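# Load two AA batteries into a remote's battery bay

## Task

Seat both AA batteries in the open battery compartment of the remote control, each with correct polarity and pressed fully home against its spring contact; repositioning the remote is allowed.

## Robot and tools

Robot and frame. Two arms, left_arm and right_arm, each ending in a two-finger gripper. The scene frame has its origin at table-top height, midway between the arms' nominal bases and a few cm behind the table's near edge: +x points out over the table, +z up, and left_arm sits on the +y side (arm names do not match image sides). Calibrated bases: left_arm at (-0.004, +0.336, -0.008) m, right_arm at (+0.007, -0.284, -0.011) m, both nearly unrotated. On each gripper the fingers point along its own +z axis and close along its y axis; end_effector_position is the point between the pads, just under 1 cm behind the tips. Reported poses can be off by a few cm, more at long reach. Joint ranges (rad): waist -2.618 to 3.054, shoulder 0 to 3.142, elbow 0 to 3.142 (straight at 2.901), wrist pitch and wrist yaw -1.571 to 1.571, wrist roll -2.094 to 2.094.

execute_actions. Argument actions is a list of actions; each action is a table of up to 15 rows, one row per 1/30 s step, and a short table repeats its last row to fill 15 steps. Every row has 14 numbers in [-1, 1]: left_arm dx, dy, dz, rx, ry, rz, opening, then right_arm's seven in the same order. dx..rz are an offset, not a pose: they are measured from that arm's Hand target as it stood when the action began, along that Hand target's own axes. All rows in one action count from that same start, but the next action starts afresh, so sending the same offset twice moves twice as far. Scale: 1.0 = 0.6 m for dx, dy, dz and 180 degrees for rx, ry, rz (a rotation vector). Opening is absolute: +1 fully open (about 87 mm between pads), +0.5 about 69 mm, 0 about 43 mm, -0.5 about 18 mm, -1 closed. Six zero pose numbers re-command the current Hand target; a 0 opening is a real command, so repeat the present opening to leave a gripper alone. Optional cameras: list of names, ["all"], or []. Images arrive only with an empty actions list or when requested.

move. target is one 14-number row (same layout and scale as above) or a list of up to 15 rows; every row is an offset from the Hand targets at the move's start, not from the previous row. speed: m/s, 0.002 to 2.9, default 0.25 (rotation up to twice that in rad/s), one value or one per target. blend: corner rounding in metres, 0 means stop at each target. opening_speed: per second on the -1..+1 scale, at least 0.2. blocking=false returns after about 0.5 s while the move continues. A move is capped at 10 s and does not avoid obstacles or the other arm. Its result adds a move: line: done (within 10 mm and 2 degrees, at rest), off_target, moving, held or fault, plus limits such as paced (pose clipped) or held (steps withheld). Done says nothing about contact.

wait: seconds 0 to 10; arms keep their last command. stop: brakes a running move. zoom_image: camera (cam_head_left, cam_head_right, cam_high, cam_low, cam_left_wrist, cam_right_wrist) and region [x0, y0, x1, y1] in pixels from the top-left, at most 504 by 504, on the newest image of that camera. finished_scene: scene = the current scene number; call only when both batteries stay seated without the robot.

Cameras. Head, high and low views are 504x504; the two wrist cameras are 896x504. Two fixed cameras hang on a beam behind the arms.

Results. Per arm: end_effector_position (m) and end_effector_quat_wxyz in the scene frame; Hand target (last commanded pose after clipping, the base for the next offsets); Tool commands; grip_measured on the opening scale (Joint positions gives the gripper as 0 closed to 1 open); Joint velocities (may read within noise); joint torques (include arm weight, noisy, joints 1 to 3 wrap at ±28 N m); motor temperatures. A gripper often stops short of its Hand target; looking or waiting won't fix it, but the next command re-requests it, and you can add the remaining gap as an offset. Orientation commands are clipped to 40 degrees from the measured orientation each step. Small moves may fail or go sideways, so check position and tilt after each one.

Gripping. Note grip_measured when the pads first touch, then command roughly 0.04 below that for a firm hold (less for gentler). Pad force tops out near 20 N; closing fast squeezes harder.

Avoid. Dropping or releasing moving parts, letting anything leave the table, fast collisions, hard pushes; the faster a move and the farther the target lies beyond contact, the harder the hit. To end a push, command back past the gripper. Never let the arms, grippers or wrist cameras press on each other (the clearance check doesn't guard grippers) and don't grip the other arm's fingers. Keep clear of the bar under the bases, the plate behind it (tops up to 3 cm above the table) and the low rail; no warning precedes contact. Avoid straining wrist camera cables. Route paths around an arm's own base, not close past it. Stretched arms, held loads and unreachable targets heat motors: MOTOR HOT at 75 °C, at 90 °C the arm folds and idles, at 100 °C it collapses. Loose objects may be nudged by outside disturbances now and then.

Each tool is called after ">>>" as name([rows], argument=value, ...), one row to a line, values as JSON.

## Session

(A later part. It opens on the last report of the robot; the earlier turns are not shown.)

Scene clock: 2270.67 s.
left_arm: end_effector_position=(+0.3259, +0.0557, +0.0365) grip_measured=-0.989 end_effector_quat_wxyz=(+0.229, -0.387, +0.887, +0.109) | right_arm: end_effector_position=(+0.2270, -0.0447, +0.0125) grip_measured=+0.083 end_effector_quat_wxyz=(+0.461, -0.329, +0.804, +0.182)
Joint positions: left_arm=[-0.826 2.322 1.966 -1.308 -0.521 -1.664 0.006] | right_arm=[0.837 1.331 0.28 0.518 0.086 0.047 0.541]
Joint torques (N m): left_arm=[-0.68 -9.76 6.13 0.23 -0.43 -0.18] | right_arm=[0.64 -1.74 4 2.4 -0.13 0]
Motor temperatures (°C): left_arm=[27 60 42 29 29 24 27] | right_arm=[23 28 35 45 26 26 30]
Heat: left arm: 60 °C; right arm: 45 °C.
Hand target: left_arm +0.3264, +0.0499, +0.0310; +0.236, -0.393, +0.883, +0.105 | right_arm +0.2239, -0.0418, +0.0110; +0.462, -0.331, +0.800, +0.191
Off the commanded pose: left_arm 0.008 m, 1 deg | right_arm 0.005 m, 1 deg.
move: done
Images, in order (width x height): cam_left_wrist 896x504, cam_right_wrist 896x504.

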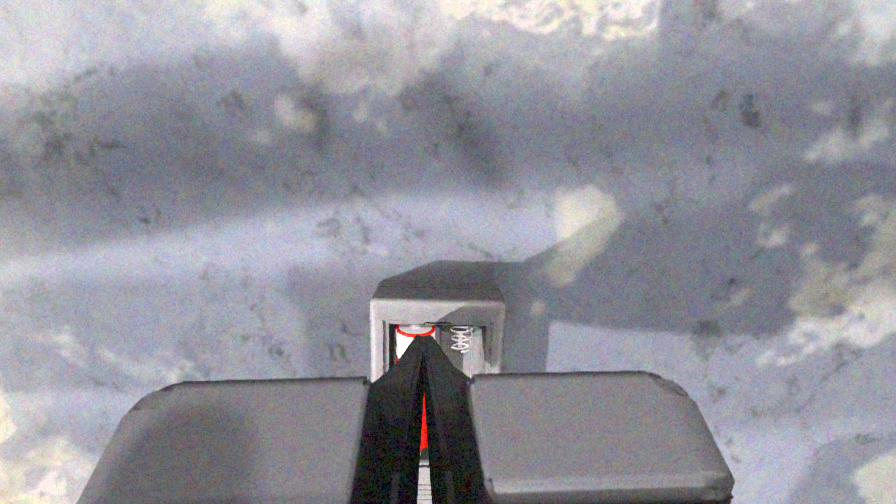

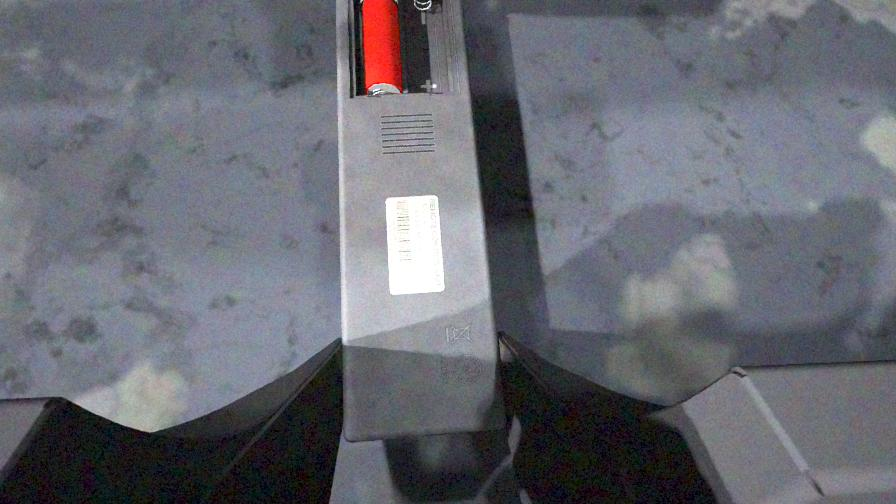

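>>> move([
  [-0.0262, -0.0005, -0.0022, 0, 0, 0, -0.99, 0, 0, 0, 0, 0, 0, -0.02],
  [-0.0112, -0.0005, 0.0238, 0, 0, 0, -0.99, 0, 0, 0, 0, 0, 0, -0.02],
], speed=0.04, cameras=["cam_left_wrist"])

>>> zoom_image(camera="cam_left_wrist", region=[350, 260, 510, 420])

Scene clock: 2313.50 s.
left_arm: end_effector_position=(+0.3274, +0.0571, +0.0353) grip_measured=-0.989 end_effector_quat_wxyz=(+0.229, -0.388, +0.886, +0.107) | right_arm: end_effector_position=(+0.2270, -0.0447, +0.0125) grip_measured=+0.083 end_effector_quat_wxyz=(+0.461, -0.329, +0.804, +0.182)
Joint positions: left_arm=[-0.821 2.317 1.954 -1.295 -0.521 -1.659 0.006] | right_arm=[0.837 1.331 0.28 0.518 0.086 0.047 0.541]
Joint torques (N m): left_arm=[0.64 -9.85 3.22 0.6 -0.46 0.1] | right_arm=[0.62 -1.73 4.01 2.39 -0.14 0.01]
Motor temperatures (°C): left_arm=[27 63 41 29 28 24 27] | right_arm=[23 28 35 45 26 26 30]
Heat: left arm: 63 °C; right arm: 45 °C.
Hand target: left_arm +0.3353, +0.0593, +0.0220; +0.236, -0.393, +0.883, +0.105 | right_arm +0.2239, -0.0418, +0.0110; +0.462, -0.331, +0.800, +0.191
Off the commanded pose: left_arm 0.016 m, 1 deg | right_arm 0.005 m, 1 deg.
move: off_target (left_arm)
Images, in order (width x height): cam_left_wrist 896x504.

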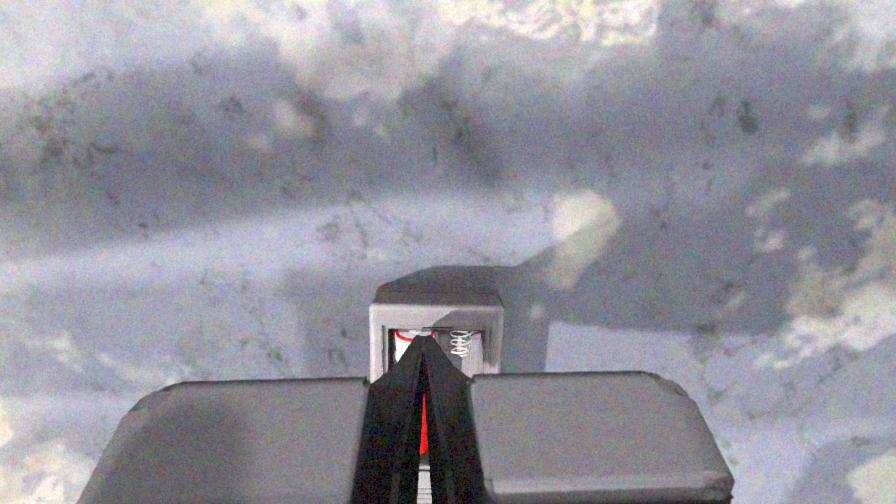

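Scaled by 3.150 from the camera's 896x504 image, which has a finer 1280x720 frame.

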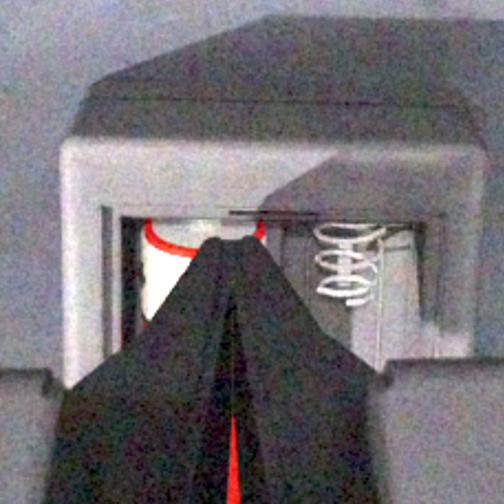

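>>> move(target=[0.0208, 0.0, 0.0361, 0, 0, 0, -0.99, 0, 0, 0, 0, 0, 0, -0.02], speed=0.03, cameras=["cam_left_wrist", "cam_right_wrist"])

>>> zoom_image(camera="cam_left_wrist", region=[350, 260, 510, 420])

>>> zoom_image(camera="cam_right_wrist", region=[330, 0, 480, 110])

Scene clock: 2321.30 s.
left_arm: end_effector_position=(+0.3274, +0.0576, +0.0337) grip_measured=-0.989 end_effector_quat_wxyz=(+0.237, -0.389, +0.885, +0.094) | right_arm: end_effector_position=(+0.2270, -0.0447, +0.0125) grip_measured=+0.083 end_effector_quat_wxyz=(+0.461, -0.329, +0.804, +0.182)
Joint positions: left_arm=[-0.823 2.282 1.888 -1.233 -0.527 -1.656 0.006] | right_arm=[0.837 1.331 0.28 0.518 0.086 0.047 0.541]
Joint torques (N m): left_arm=[0.84 -5.86 1.7 0.92 -0.39 0.06] | right_arm=[0.62 -1.76 4.01 2.4 -0.14 0]
Motor temperatures (°C): left_arm=[27 62 40 29 28 24 27] | right_arm=[23 28 35 45 26 26 30]
Heat: left arm: 62 °C; right arm: 45 °C.
Hand target: left_arm +0.3353, +0.0593, -0.0030; +0.236, -0.393, +0.883, +0.105 | right_arm +0.2239, -0.0418, +0.0110; +0.462, -0.331, +0.800, +0.191
Off the commanded pose: left_arm 0.038 m, 1 deg | right_arm 0.005 m, 1 deg.
move: off_target (left_arm)
Images, in order (width x height): cam_left_wrist 896x504, cam_right_wrist 896x504.

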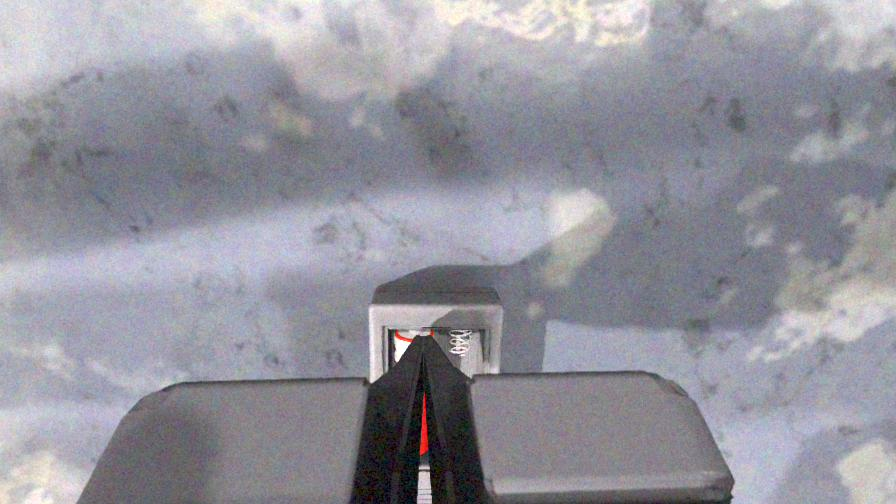

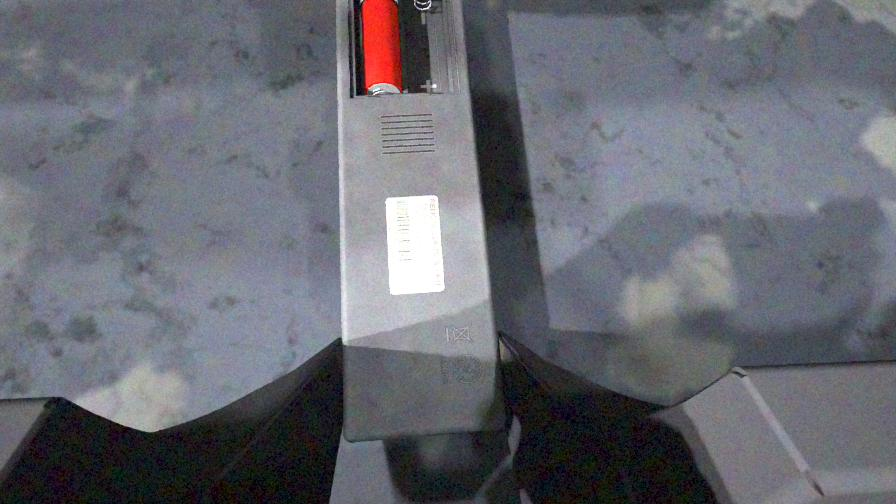

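Scaled by 3.150 from the camera's 896x504 image, which has a finer 1280x720 frame.

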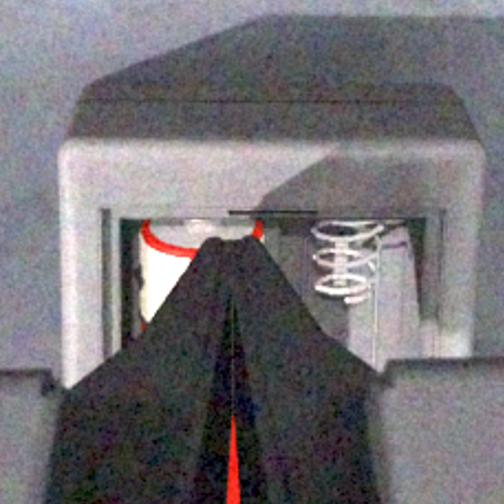

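Scaled by 3.360 from the camera's 896x504 image, which has a finer 1280x720 frame.

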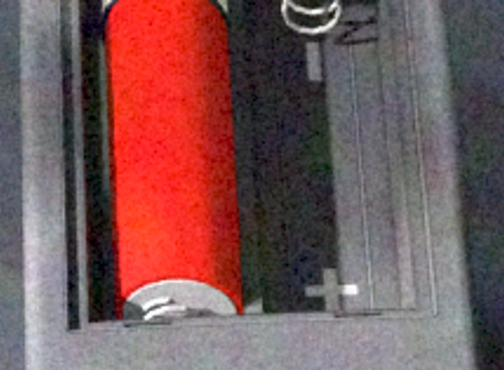

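>>> move([
  [-0.0208, 0.0, -0.0361, 0, 0, 0, -0.99, 0, 0, 0, 0, 0, 0, -0.02],
  [-0.065, 0.0, -0.045, 0, 0, 0, -0.99, 0, 0, 0, 0, 0, 0, -0.02],
  [-0.0337, 0.0, -0.0135, 0, 0, 0, -0.99, 0, 0, 0, 0, 0, 0, -0.02],
], speed=0.05, cameras=["cam_left_wrist"])

>>> zoom_image(camera="cam_left_wrist", region=[350, 260, 510, 420])

Scene clock: 2345.10 s.
left_arm: end_effector_position=(+0.3451, +0.0801, +0.0218) grip_measured=-0.989 end_effector_quat_wxyz=(+0.232, -0.393, +0.882, +0.115) | right_arm: end_effector_position=(+0.2267, -0.0444, +0.0125) grip_measured=+0.083 end_effector_quat_wxyz=(+0.461, -0.329, +0.804, +0.183)
Joint positions: left_arm=[-0.76 2.314 1.894 -1.222 -0.536 -1.609 0.006] | right_arm=[0.838 1.331 0.28 0.518 0.086 0.047 0.541]
Joint torques (N m): left_arm=[-1.14 -9.91 5.31 0.46 -0.32 -0.05] | right_arm=[0.62 -1.7 4 2.38 -0.14 0]
Motor temperatures (°C): left_arm=[27 57 39 29 28 24 27] | right_arm=[23 28 35 45 26 26 30]
Heat: left arm: 57 °C; right arm: 45 °C.
Hand target: left_arm +0.3443, +0.0693, +0.0141; +0.236, -0.393, +0.883, +0.105 | right_arm +0.2239, -0.0418, +0.0110; +0.462, -0.331, +0.800, +0.191
Off the commanded pose: left_arm 0.013 m, 1 deg | right_arm 0.004 m, 1 deg.
move: off_target (left_arm)
Images, in order (width x height): cam_left_wrist 896x504.

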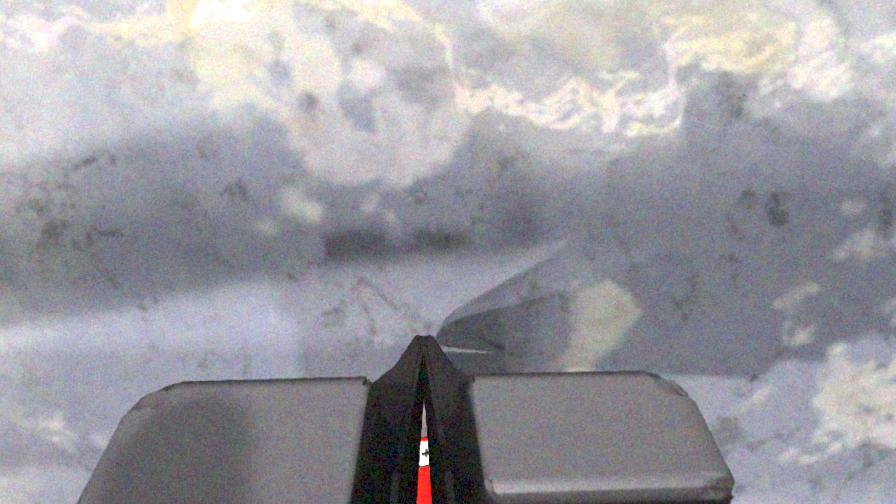

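Scaled by 3.150 from the camera's 896x504 image, which has a finer 1280x720 frame.

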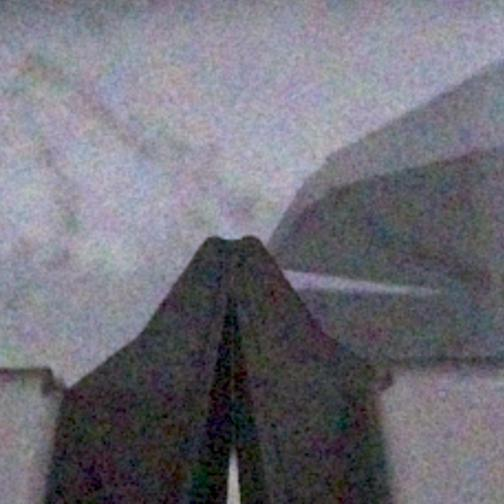

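>>> move([
  [-0.0342, 0.0, -0.0592, 0, 0, 0, -0.99, 0, 0, 0, 0, 0, 0, -0.02],
  [-0.0167, 0.0075, -0.069, 0, 0, 0, -0.99, 0, 0, 0, 0, 0, 0, -0.02],
], speed=0.05, cameras=["cam_left_wrist", "cam_right_wrist"])

>>> zoom_image(camera="cam_left_wrist", region=[350, 260, 510, 420])

>>> zoom_image(camera="cam_right_wrist", region=[330, 0, 480, 110])

Scene clock: 2365.33 s.
left_arm: end_effector_position=(+0.3311, +0.0713, +0.0433) grip_measured=-0.989 end_effector_quat_wxyz=(+0.229, -0.381, +0.887, +0.125) | right_arm: end_effector_position=(+0.2267, -0.0444, +0.0125) grip_measured=+0.083 end_effector_quat_wxyz=(+0.461, -0.329, +0.804, +0.183)
Joint positions: left_arm=[-0.798 2.314 1.977 -1.342 -0.536 -1.63 0.006] | right_arm=[0.838 1.331 0.28 0.518 0.086 0.047 0.541]
Joint torques (N m): left_arm=[-0.35 -12.51 8.06 0.06 -0.29 -0.16] | right_arm=[0.64 -1.7 4.01 2.39 -0.14 0]
Motor temperatures (°C): left_arm=[28 58 39 29 28 24 27] | right_arm=[23 28 35 45 26 26 30]
Heat: left arm: 58 °C; right arm: 45 °C.
Hand target: left_arm +0.3330, +0.0634, +0.0550; +0.236, -0.393, +0.883, +0.105 | right_arm +0.2239, -0.0418, +0.0110; +0.462, -0.331, +0.800, +0.191
Off the commanded pose: left_arm 0.014 m, 3 deg | right_arm 0.004 m, 1 deg.
move: off_target (left_arm)
Images, in order (width x height): cam_left_wrist 896x504, cam_right_wrist 896x504.

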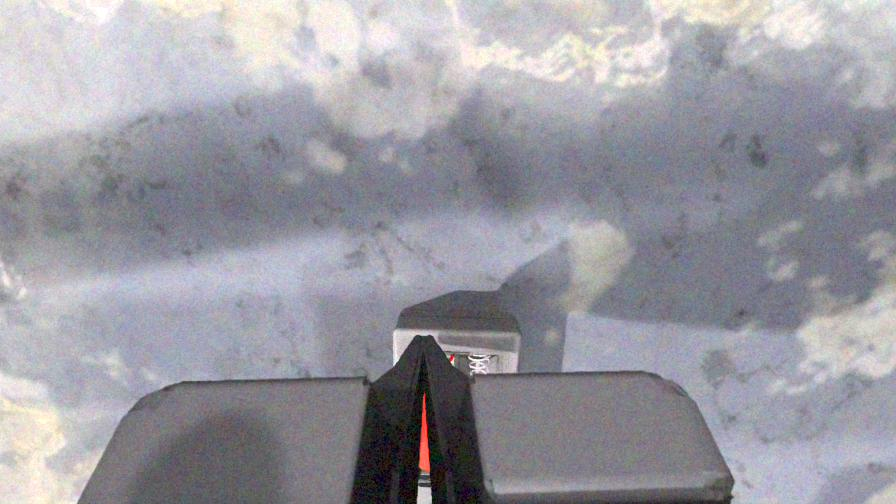

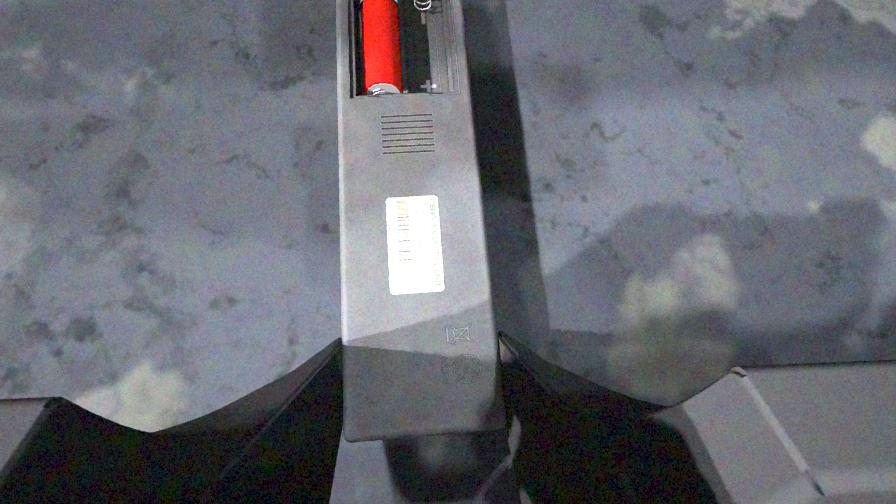

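Scaled by 3.150 from the camera's 896x504 image, which has a finer 1280x720 frame.

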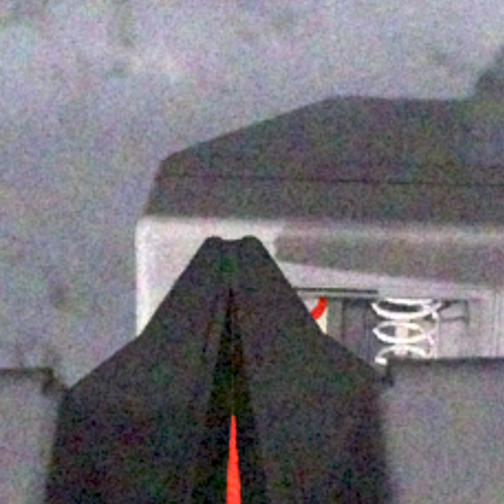

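Scaled by 3.360 from the camera's 896x504 image, which has a finer 1280x720 frame.

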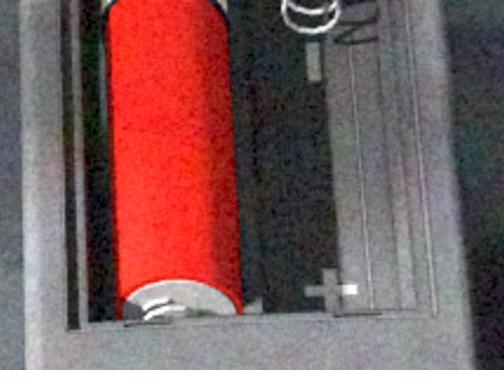

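>>> move([
  [0.0121, -0.0065, 0.0093, 0, 0, 0, -0.99, 0, 0, 0, 0, 0, 0, -0.02],
], speed=0.05, cameras=["cam_left_wrist"])

>>> zoom_image(camera="cam_left_wrist", region=[350, 260, 510, 420])

Scene clock: 2376.23 s.
left_arm: end_effector_position=(+0.3301, +0.0696, +0.0433) grip_measured=-0.989 end_effector_quat_wxyz=(+0.230, -0.383, +0.886, +0.124) | right_arm: end_effector_position=(+0.2267, -0.0444, +0.0125) grip_measured=+0.083 end_effector_quat_wxyz=(+0.461, -0.329, +0.804, +0.183)
Joint positions: left_arm=[-0.803 2.314 1.977 -1.342 -0.536 -1.638 0.006] | right_arm=[0.838 1.331 0.28 0.518 0.086 0.047 0.541]
Joint torques (N m): left_arm=[-0.54 -10.54 8.55 0.18 -0.28 -0.17] | right_arm=[0.62 -1.73 4.01 2.39 -0.14 0.01]
Motor temperatures (°C): left_arm=[27 60 40 29 28 24 27] | right_arm=[23 28 35 45 26 26 30]
Heat: left arm: 60 °C; right arm: 45 °C.
Hand target: left_arm +0.3335, +0.0582, +0.0465; +0.236, -0.393, +0.883, +0.105 | right_arm +0.2239, -0.0418, +0.0110; +0.462, -0.331, +0.800, +0.191
Off the commanded pose: left_arm 0.012 m, 3 deg | right_arm 0.004 m, 1 deg.
move: off_target (left_arm)
Images, in order (width x height): cam_left_wrist 896x504.

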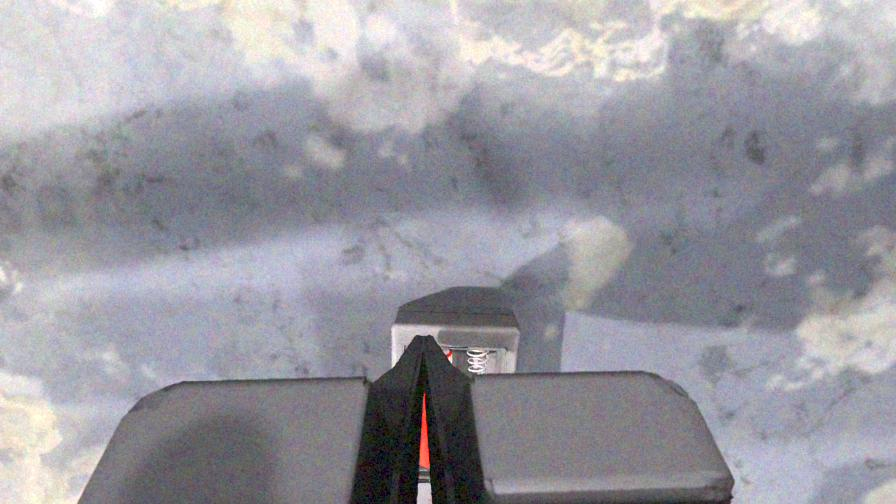

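Scaled by 3.150 from the camera's 896x504 image, which has a finer 1280x720 frame.

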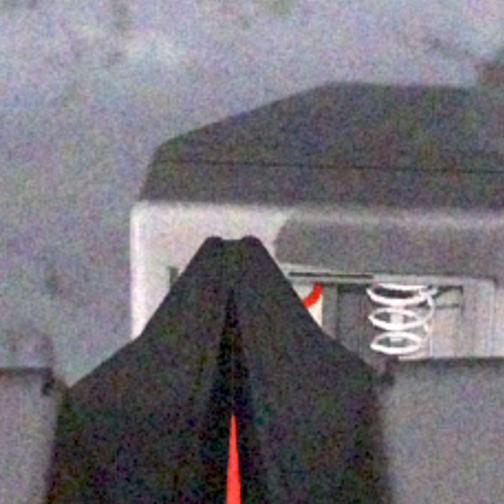

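>>> move([
  [0.0178, -0.0132, 0.0205, 0, 0, 0, -0.99, 0, 0, 0, 0, 0, 0, -0.02],
], speed=0.05, cameras=["cam_left_wrist"])

>>> zoom_image(camera="cam_left_wrist", region=[350, 260, 510, 420])

Scene clock: 2385.67 s.
left_arm: end_effector_position=(+0.3287, +0.0656, +0.0352) grip_measured=-0.989 end_effector_quat_wxyz=(+0.230, -0.379, +0.887, +0.128) | right_arm: end_effector_position=(+0.2269, -0.0446, +0.0125) grip_measured=+0.083 end_effector_quat_wxyz=(+0.461, -0.329, +0.804, +0.182)
Joint positions: left_arm=[-0.812 2.339 1.984 -1.339 -0.538 -1.642 0.006] | right_arm=[0.838 1.331 0.28 0.518 0.087 0.047 0.541]
Joint torques (N m): left_arm=[-0.39 -8.88 8.91 0.41 -0.27 -0.18] | right_arm=[0.64 -1.74 4.01 2.39 -0.14 0]
Motor temperatures (°C): left_arm=[27 60 41 29 28 24 27] | right_arm=[23 28 35 45 26 26 30]
Heat: left arm: 60 °C; right arm: 45 °C.
Hand target: left_arm +0.3373, +0.0506, +0.0305; +0.236, -0.393, +0.883, +0.105 | right_arm +0.2239, -0.0418, +0.0110; +0.462, -0.331, +0.800, +0.191
Off the commanded pose: left_arm 0.018 m, 3 deg | right_arm 0.004 m, 1 deg.
move: off_target (left_arm)
Images, in order (width x height): cam_left_wrist 896x504.

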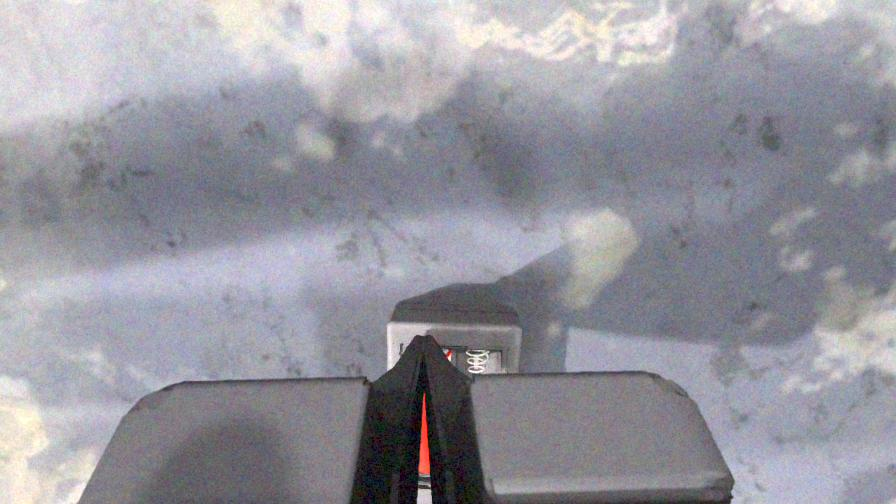

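Scaled by 3.150 from the camera's 896x504 image, which has a finer 1280x720 frame.

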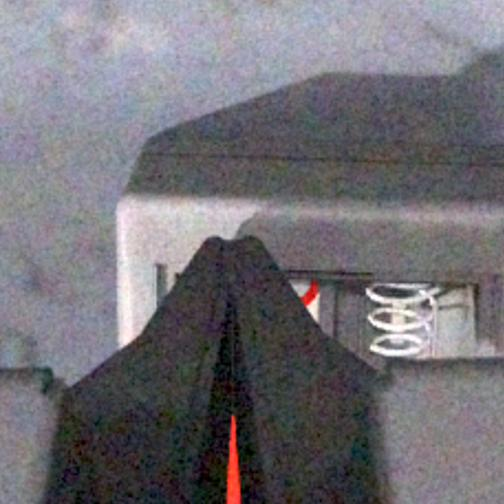

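>>> move([
  [0.006, -0.004, 0.0115, 0, 0, 0, -0.99, 0, 0, 0, 0, 0, 0, -0.02],
], speed=0.05, cameras=["cam_left_wrist"])

>>> zoom_image(camera="cam_left_wrist", region=[350, 260, 510, 420])

Scene clock: 2392.80 s.
left_arm: end_effector_position=(+0.3279, +0.0655, +0.0346) grip_measured=-0.989 end_effector_quat_wxyz=(+0.229, -0.378, +0.888, +0.130) | right_arm: end_effector_position=(+0.2269, -0.0446, +0.0125) grip_measured=+0.083 end_effector_quat_wxyz=(+0.461, -0.329, +0.804, +0.182)
Joint positions: left_arm=[-0.814 2.34 1.984 -1.341 -0.538 -1.642 0.006] | right_arm=[0.838 1.331 0.28 0.518 0.087 0.047 0.541]
Joint torques (N m): left_arm=[-0.25 -7.98 8.03 0.6 -0.27 -0.17] | right_arm=[0.59 -1.76 4.01 2.39 -0.14 0]
Motor temperatures (°C): left_arm=[27 60 41 29 28 24 27] | right_arm=[23 28 35 45 26 26 30]
Heat: left arm: 60 °C; right arm: 45 °C.
Hand target: left_arm +0.3393, +0.0492, +0.0228; +0.236, -0.393, +0.883, +0.105 | right_arm +0.2239, -0.0418, +0.0110; +0.462, -0.331, +0.800, +0.191
Off the commanded pose: left_arm 0.023 m, 3 deg | right_arm 0.004 m, 1 deg.
move: off_target (left_arm)
Images, in order (width x height): cam_left_wrist 896x504.

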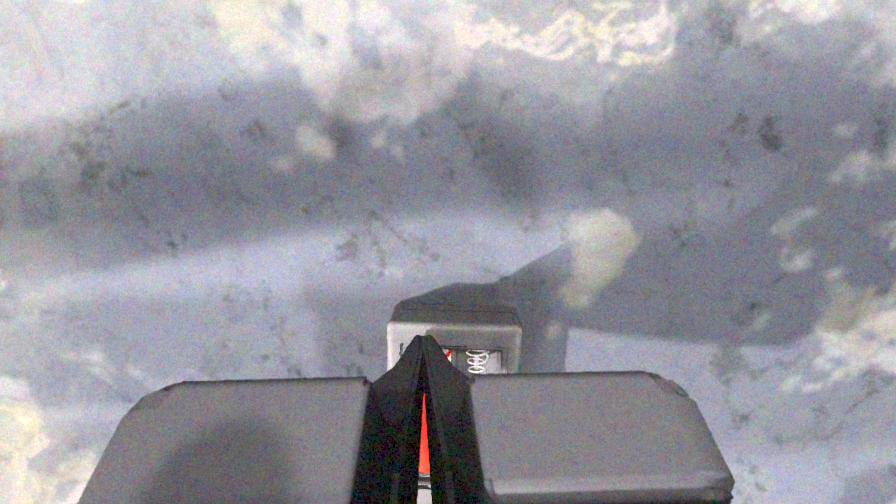

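Scaled by 3.150 from the camera's 896x504 image, which has a finer 1280x720 frame.

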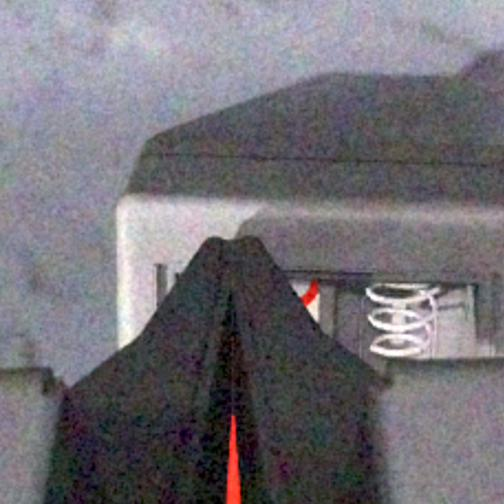

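>>> move([
  [0.03, -0.003, -0.012, 0, 0, 0, -0.99, 0, 0, 0, 0, 0, 0, -0.02],
], speed=0.03, cameras=["cam_left_wrist", "cam_right_wrist"])

>>> zoom_image(camera="cam_left_wrist", region=[350, 260, 510, 420])

>>> zoom_image(camera="cam_right_wrist", region=[330, 0, 480, 110])

Scene clock: 2411.57 s.
left_arm: end_effector_position=(+0.3290, +0.0625, +0.0349) grip_measured=-0.989 end_effector_quat_wxyz=(+0.251, -0.377, +0.881, +0.139) | right_arm: end_effector_position=(+0.2274, -0.0451, +0.0126) grip_measured=+0.083 end_effector_quat_wxyz=(+0.461, -0.327, +0.805, +0.182)
Joint positions: left_arm=[-0.835 2.366 2.018 -1.37 -0.584 -1.678 0.006] | right_arm=[0.837 1.331 0.28 0.518 0.089 0.048 0.541]
Joint torques (N m): left_arm=[-1.59 -8.09 8.28 0.52 0.19 -0.29] | right_arm=[0.61 -1.74 4.01 2.39 -0.14 0.01]
Motor temperatures (°C): left_arm=[27 59 42 29 28 24 27] | right_arm=[23 28 35 45 26 26 30]
Heat: left arm: 59 °C; right arm: 45 °C.
Hand target: left_arm +0.3278, +0.0338, +0.0200; +0.236, -0.393, +0.883, +0.105 | right_arm +0.2239, -0.0418, +0.0110; +0.462, -0.331, +0.800, +0.191
Off the commanded pose: left_arm 0.032 m, 5 deg | right_arm 0.005 m, 1 deg.
move: off_target (left_arm)
Images, in order (width x height): cam_left_wrist 896x504, cam_right_wrist 896x504.

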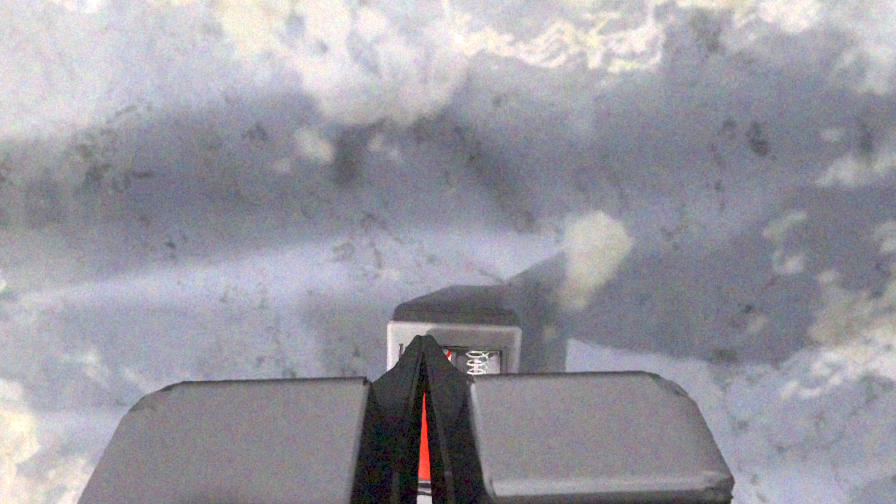

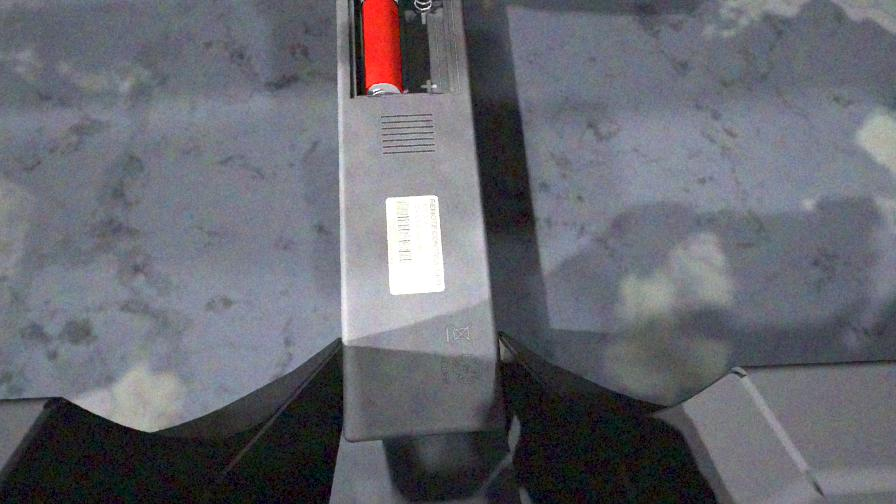

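Scaled by 3.150 from the camera's 896x504 image, which has a finer 1280x720 frame.

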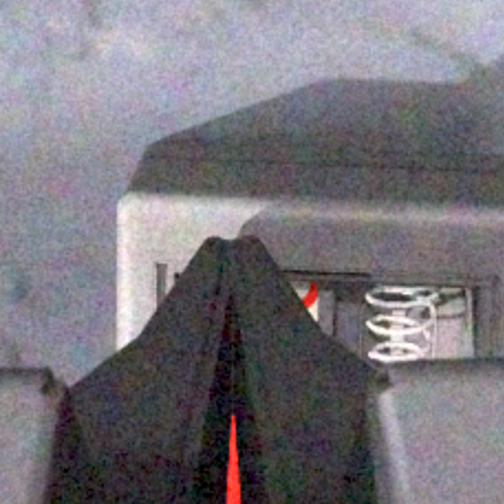

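Scaled by 3.360 from the camera's 896x504 image, which has a finer 1280x720 frame.

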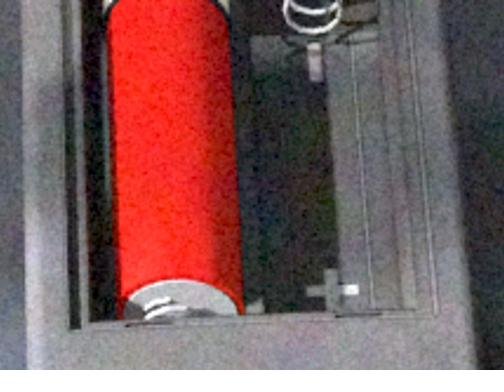

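>>> move([
  [0.0, -0.003, -0.018, 0, 0, 0, -0.99, 0, 0, 0, 0, 0, 0, -0.02],
  [0.02, -0.003, -0.018, 0, 0, 0, -0.99, 0, 0, 0, 0, 0, 0, -0.02],
], speed=0.03, cameras=["cam_left_wrist", "cam_right_wrist"])

>>> zoom_image(camera="cam_left_wrist", region=[350, 260, 510, 420])

>>> zoom_image(camera="cam_right_wrist", region=[330, 0, 480, 110])

Scene clock: 2423.30 s.
left_arm: end_effector_position=(+0.3283, +0.0619, +0.0351) grip_measured=-0.989 end_effector_quat_wxyz=(+0.264, -0.379, +0.873, +0.154) | right_arm: end_effector_position=(+0.2274, -0.0451, +0.0126) grip_measured=+0.083 end_effector_quat_wxyz=(+0.461, -0.327, +0.805, +0.182)
Joint positions: left_arm=[-0.851 2.399 2.063 -1.42 -0.616 -1.718 0.006] | right_arm=[0.837 1.331 0.28 0.518 0.089 0.048 0.541]
Joint torques (N m): left_arm=[-2.99 -8.95 9.37 0.45 0.59 -0.25] | right_arm=[0.64 -1.72 4 2.39 -0.14 0]
Motor temperatures (°C): left_arm=[28 59 43 29 28 24 27] | right_arm=[23 28 35 45 26 26 30]
Heat: left arm: 59 °C; right arm: 45 °C.
Hand target: left_arm +0.3186, +0.0208, +0.0234; +0.236, -0.393, +0.883, +0.105 | right_arm +0.2239, -0.0418, +0.0110; +0.462, -0.331, +0.800, +0.191
Off the commanded pose: left_arm 0.044 m, 7 deg | right_arm 0.005 m, 1 deg.
move: off_target (left_arm)
Images, in order (width x height): cam_left_wrist 896x504, cam_right_wrist 896x504.

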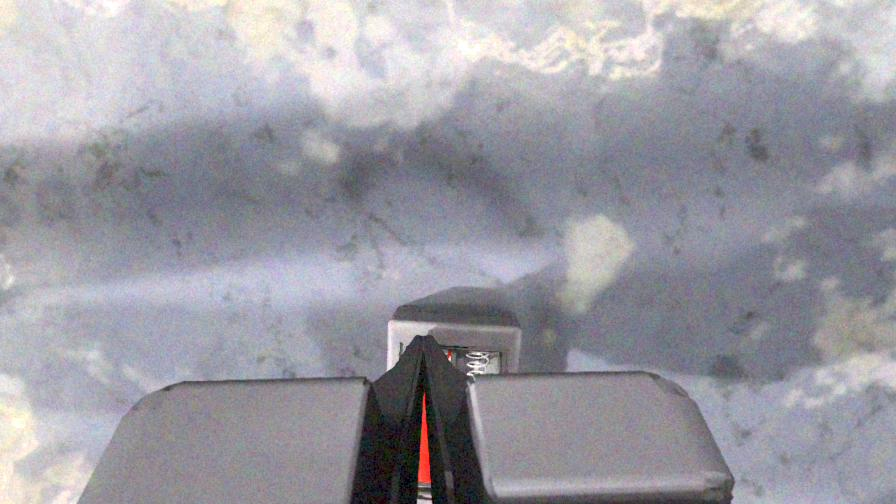

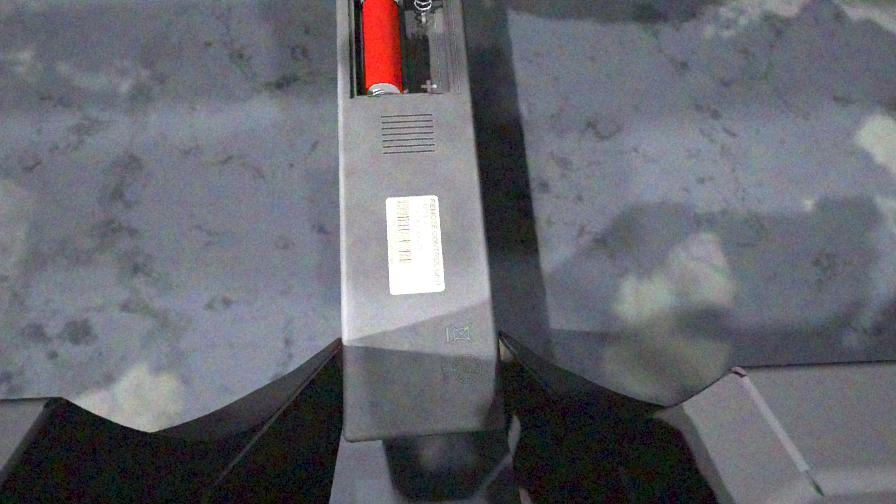

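Scaled by 3.150 from the camera's 896x504 image, which has a finer 1280x720 frame.

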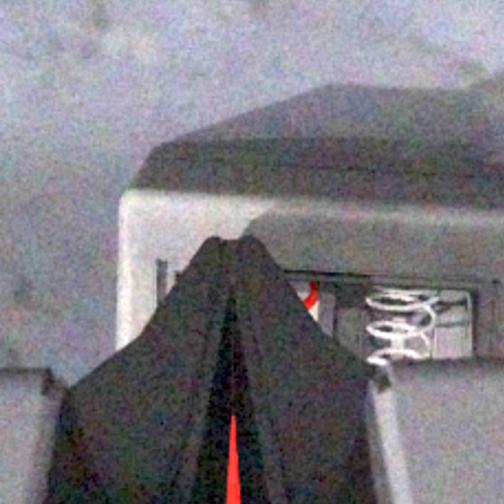

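Scaled by 3.360 from the camera's 896x504 image, which has a finer 1280x720 frame.

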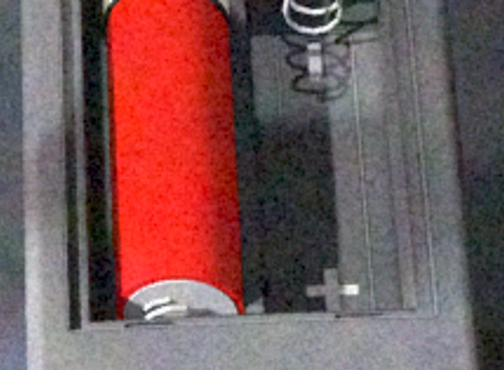

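>>> move([
  [0.027, 0.0, -0.02, 0, 0, 0, -0.99, 0, 0, 0, 0, 0, 0, -0.02],
], speed=0.03, cameras=["cam_left_wrist", "cam_right_wrist"])

>>> zoom_image(camera="cam_left_wrist", region=[350, 260, 510, 420])

>>> zoom_image(camera="cam_right_wrist", region=[330, 0, 480, 110])

Scene clock: 2430.77 s.
left_arm: end_effector_position=(+0.3287, +0.0636, +0.0366) grip_measured=-0.989 end_effector_quat_wxyz=(+0.276, -0.380, +0.867, +0.163) | right_arm: end_effector_position=(+0.2274, -0.0451, +0.0126) grip_measured=+0.083 end_effector_quat_wxyz=(+0.461, -0.327, +0.805, +0.182)
Joint positions: left_arm=[-0.858 2.412 2.082 -1.449 -0.644 -1.742 0.006] | right_arm=[0.837 1.331 0.28 0.518 0.089 0.048 0.541]
Joint torques (N m): left_arm=[-0.28 -11.99 6.67 0 -0.24 0.04] | right_arm=[0.62 -1.77 4 2.39 -0.14 0.01]
Motor temperatures (°C): left_arm=[28 58 43 29 28 24 27] | right_arm=[23 28 35 45 26 26 30]
Heat: left arm: 58 °C; right arm: 45 °C.
Hand target: left_arm +0.3278, +0.0561, +0.0394; +0.275, -0.383, +0.869, +0.150 (not the last commanded pose) | right_arm +0.2239, -0.0418, +0.0110; +0.462, -0.331, +0.800, +0.191
Off the commanded pose: left_arm 0.063 m, 8 deg | right_arm 0.005 m, 1 deg.
move: held (left_arm; a check stopped the path); limits=held
pose unreachable (left arm): on one or more control steps of this call, first in action 0 (counted from 0), this arm could not follow its commanded pose, so it was not sent that pose on those steps. It may still have moved: this result reports where it is.
cause: moving toward the commanded pose would bring a part of the arm too close to another arm (this arm's wrist (the part past joint 5) and the right arm's wrist camera, 34 mm apart when this arm was first held).
Images, in order (width x height): cam_left_wrist 896x504, cam_right_wrist 896x504.

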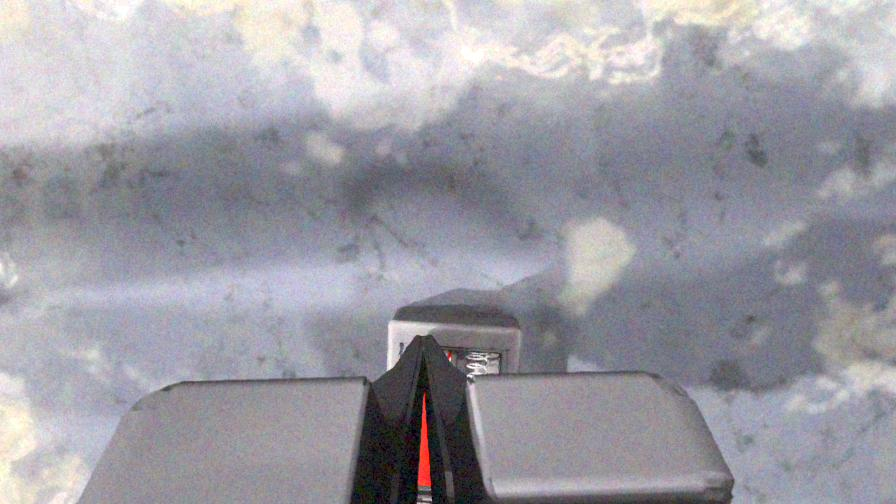

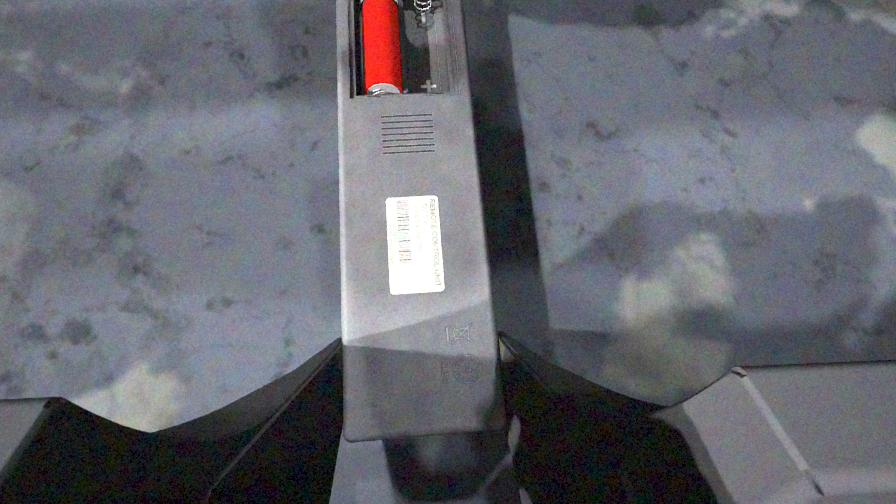

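Scaled by 3.150 from the camera's 896x504 image, which has a finer 1280x720 frame.

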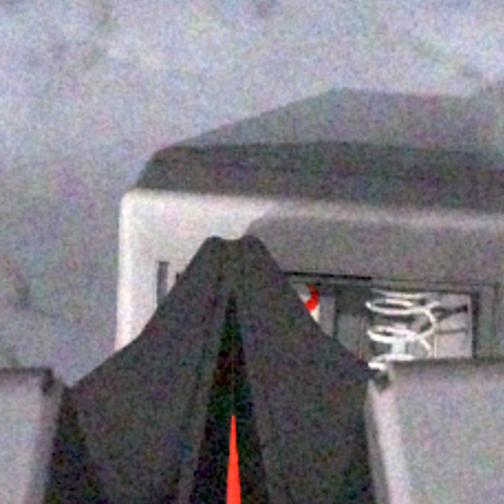

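Scaled by 3.360 from the camera's 896x504 image, which has a finer 1280x720 frame.

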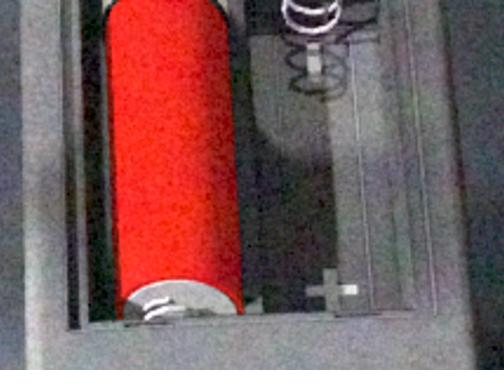

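>>> move([
  [-0.02, 0.0, -0.06, 0, 0, 0, -0.99, 0, 0, 0, 0, 0, 0, -0.02],
  [-0.06, -0.01, -0.1, 0, 0.13, 0, -0.99, 0, 0, 0, 0, 0, 0, -0.02],
], speed=[0.05, 0.1], cameras=["cam_left_wrist", "cam_right_wrist"])

>>> zoom_image(camera="cam_left_wrist", region=[340, 200, 520, 380])

Scene clock: 2483.80 s.
left_arm: end_effector_position=(+0.3247, +0.0527, +0.0784) grip_measured=-0.989 end_effector_quat_wxyz=(+0.089, -0.403, +0.907, +0.082) | right_arm: end_effector_position=(+0.2274, -0.0451, +0.0126) grip_measured=+0.083 end_effector_quat_wxyz=(+0.461, -0.327, +0.805, +0.182)
Joint positions: left_arm=[-0.722 2.399 2.293 -1.572 -0.246 -1.566 0.006] | right_arm=[0.837 1.331 0.28 0.518 0.089 0.048 0.541]
Joint torques (N m): left_arm=[0.13 -15.66 9.95 0.07 -0.08 0.13] | right_arm=[0.61 -1.73 4 2.39 -0.13 -0.01]
Motor temperatures (°C): left_arm=[27 67 41 29 28 24 27] | right_arm=[23 28 35 45 26 26 30]
Heat: left arm: 67 °C; right arm: 45 °C.
Hand target: left_arm +0.3305, +0.0448, +0.1087; +0.093, -0.405, +0.907, +0.069 | right_arm +0.2239, -0.0418, +0.0110; +0.462, -0.331, +0.800, +0.191
Off the commanded pose: left_arm 0.032 m, 2 deg | right_arm 0.005 m, 1 deg.
joint sent to its limit (left arm) — joint 4 (wrist pitch), lower limit. The joint targets are off in position, not in orientation.
move: off_target (left_arm)
Images, in order (width x height): cam_left_wrist 896x504, cam_right_wrist 896x504.

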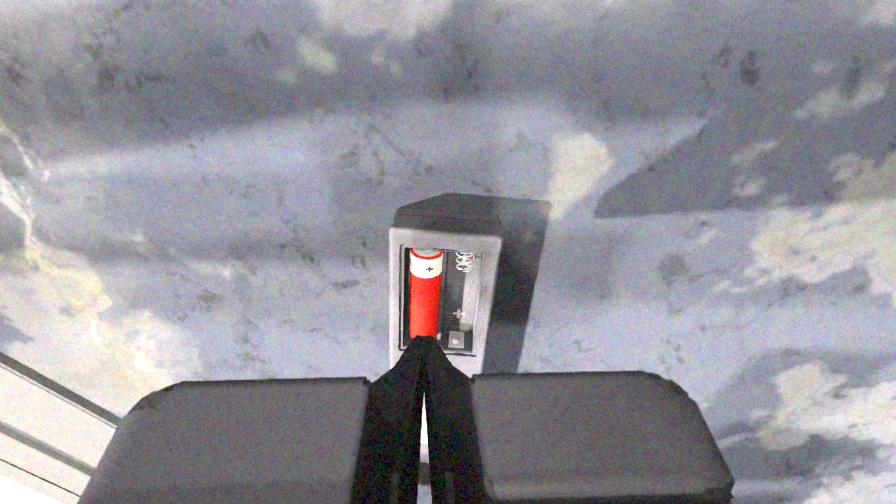

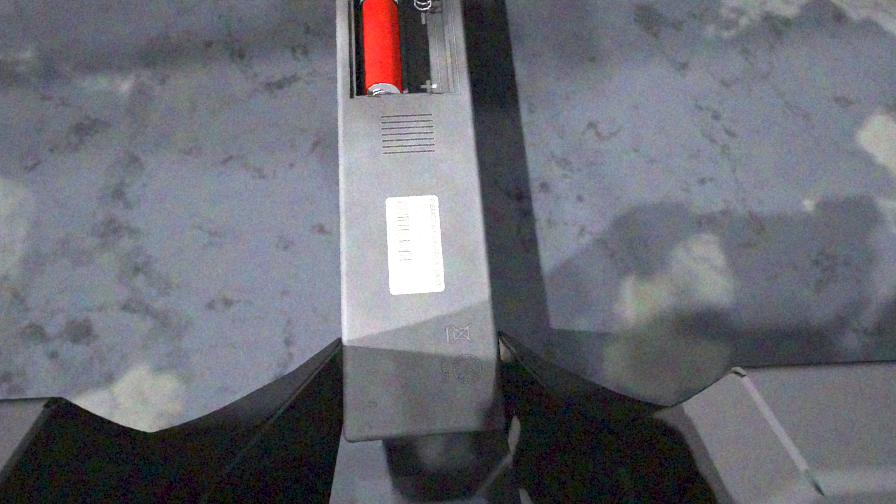

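Scaled by 2.800 from the camera's 896x504 image, which has a finer 1280x720 frame.

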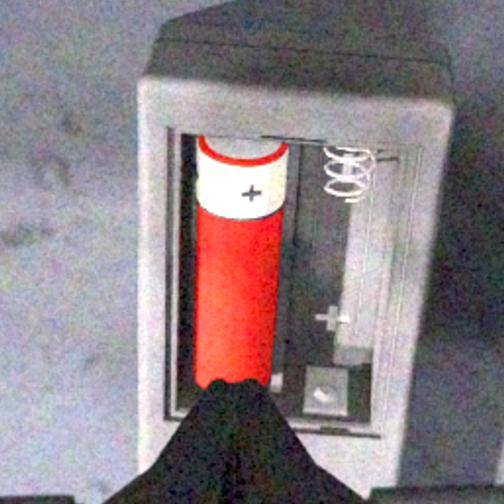

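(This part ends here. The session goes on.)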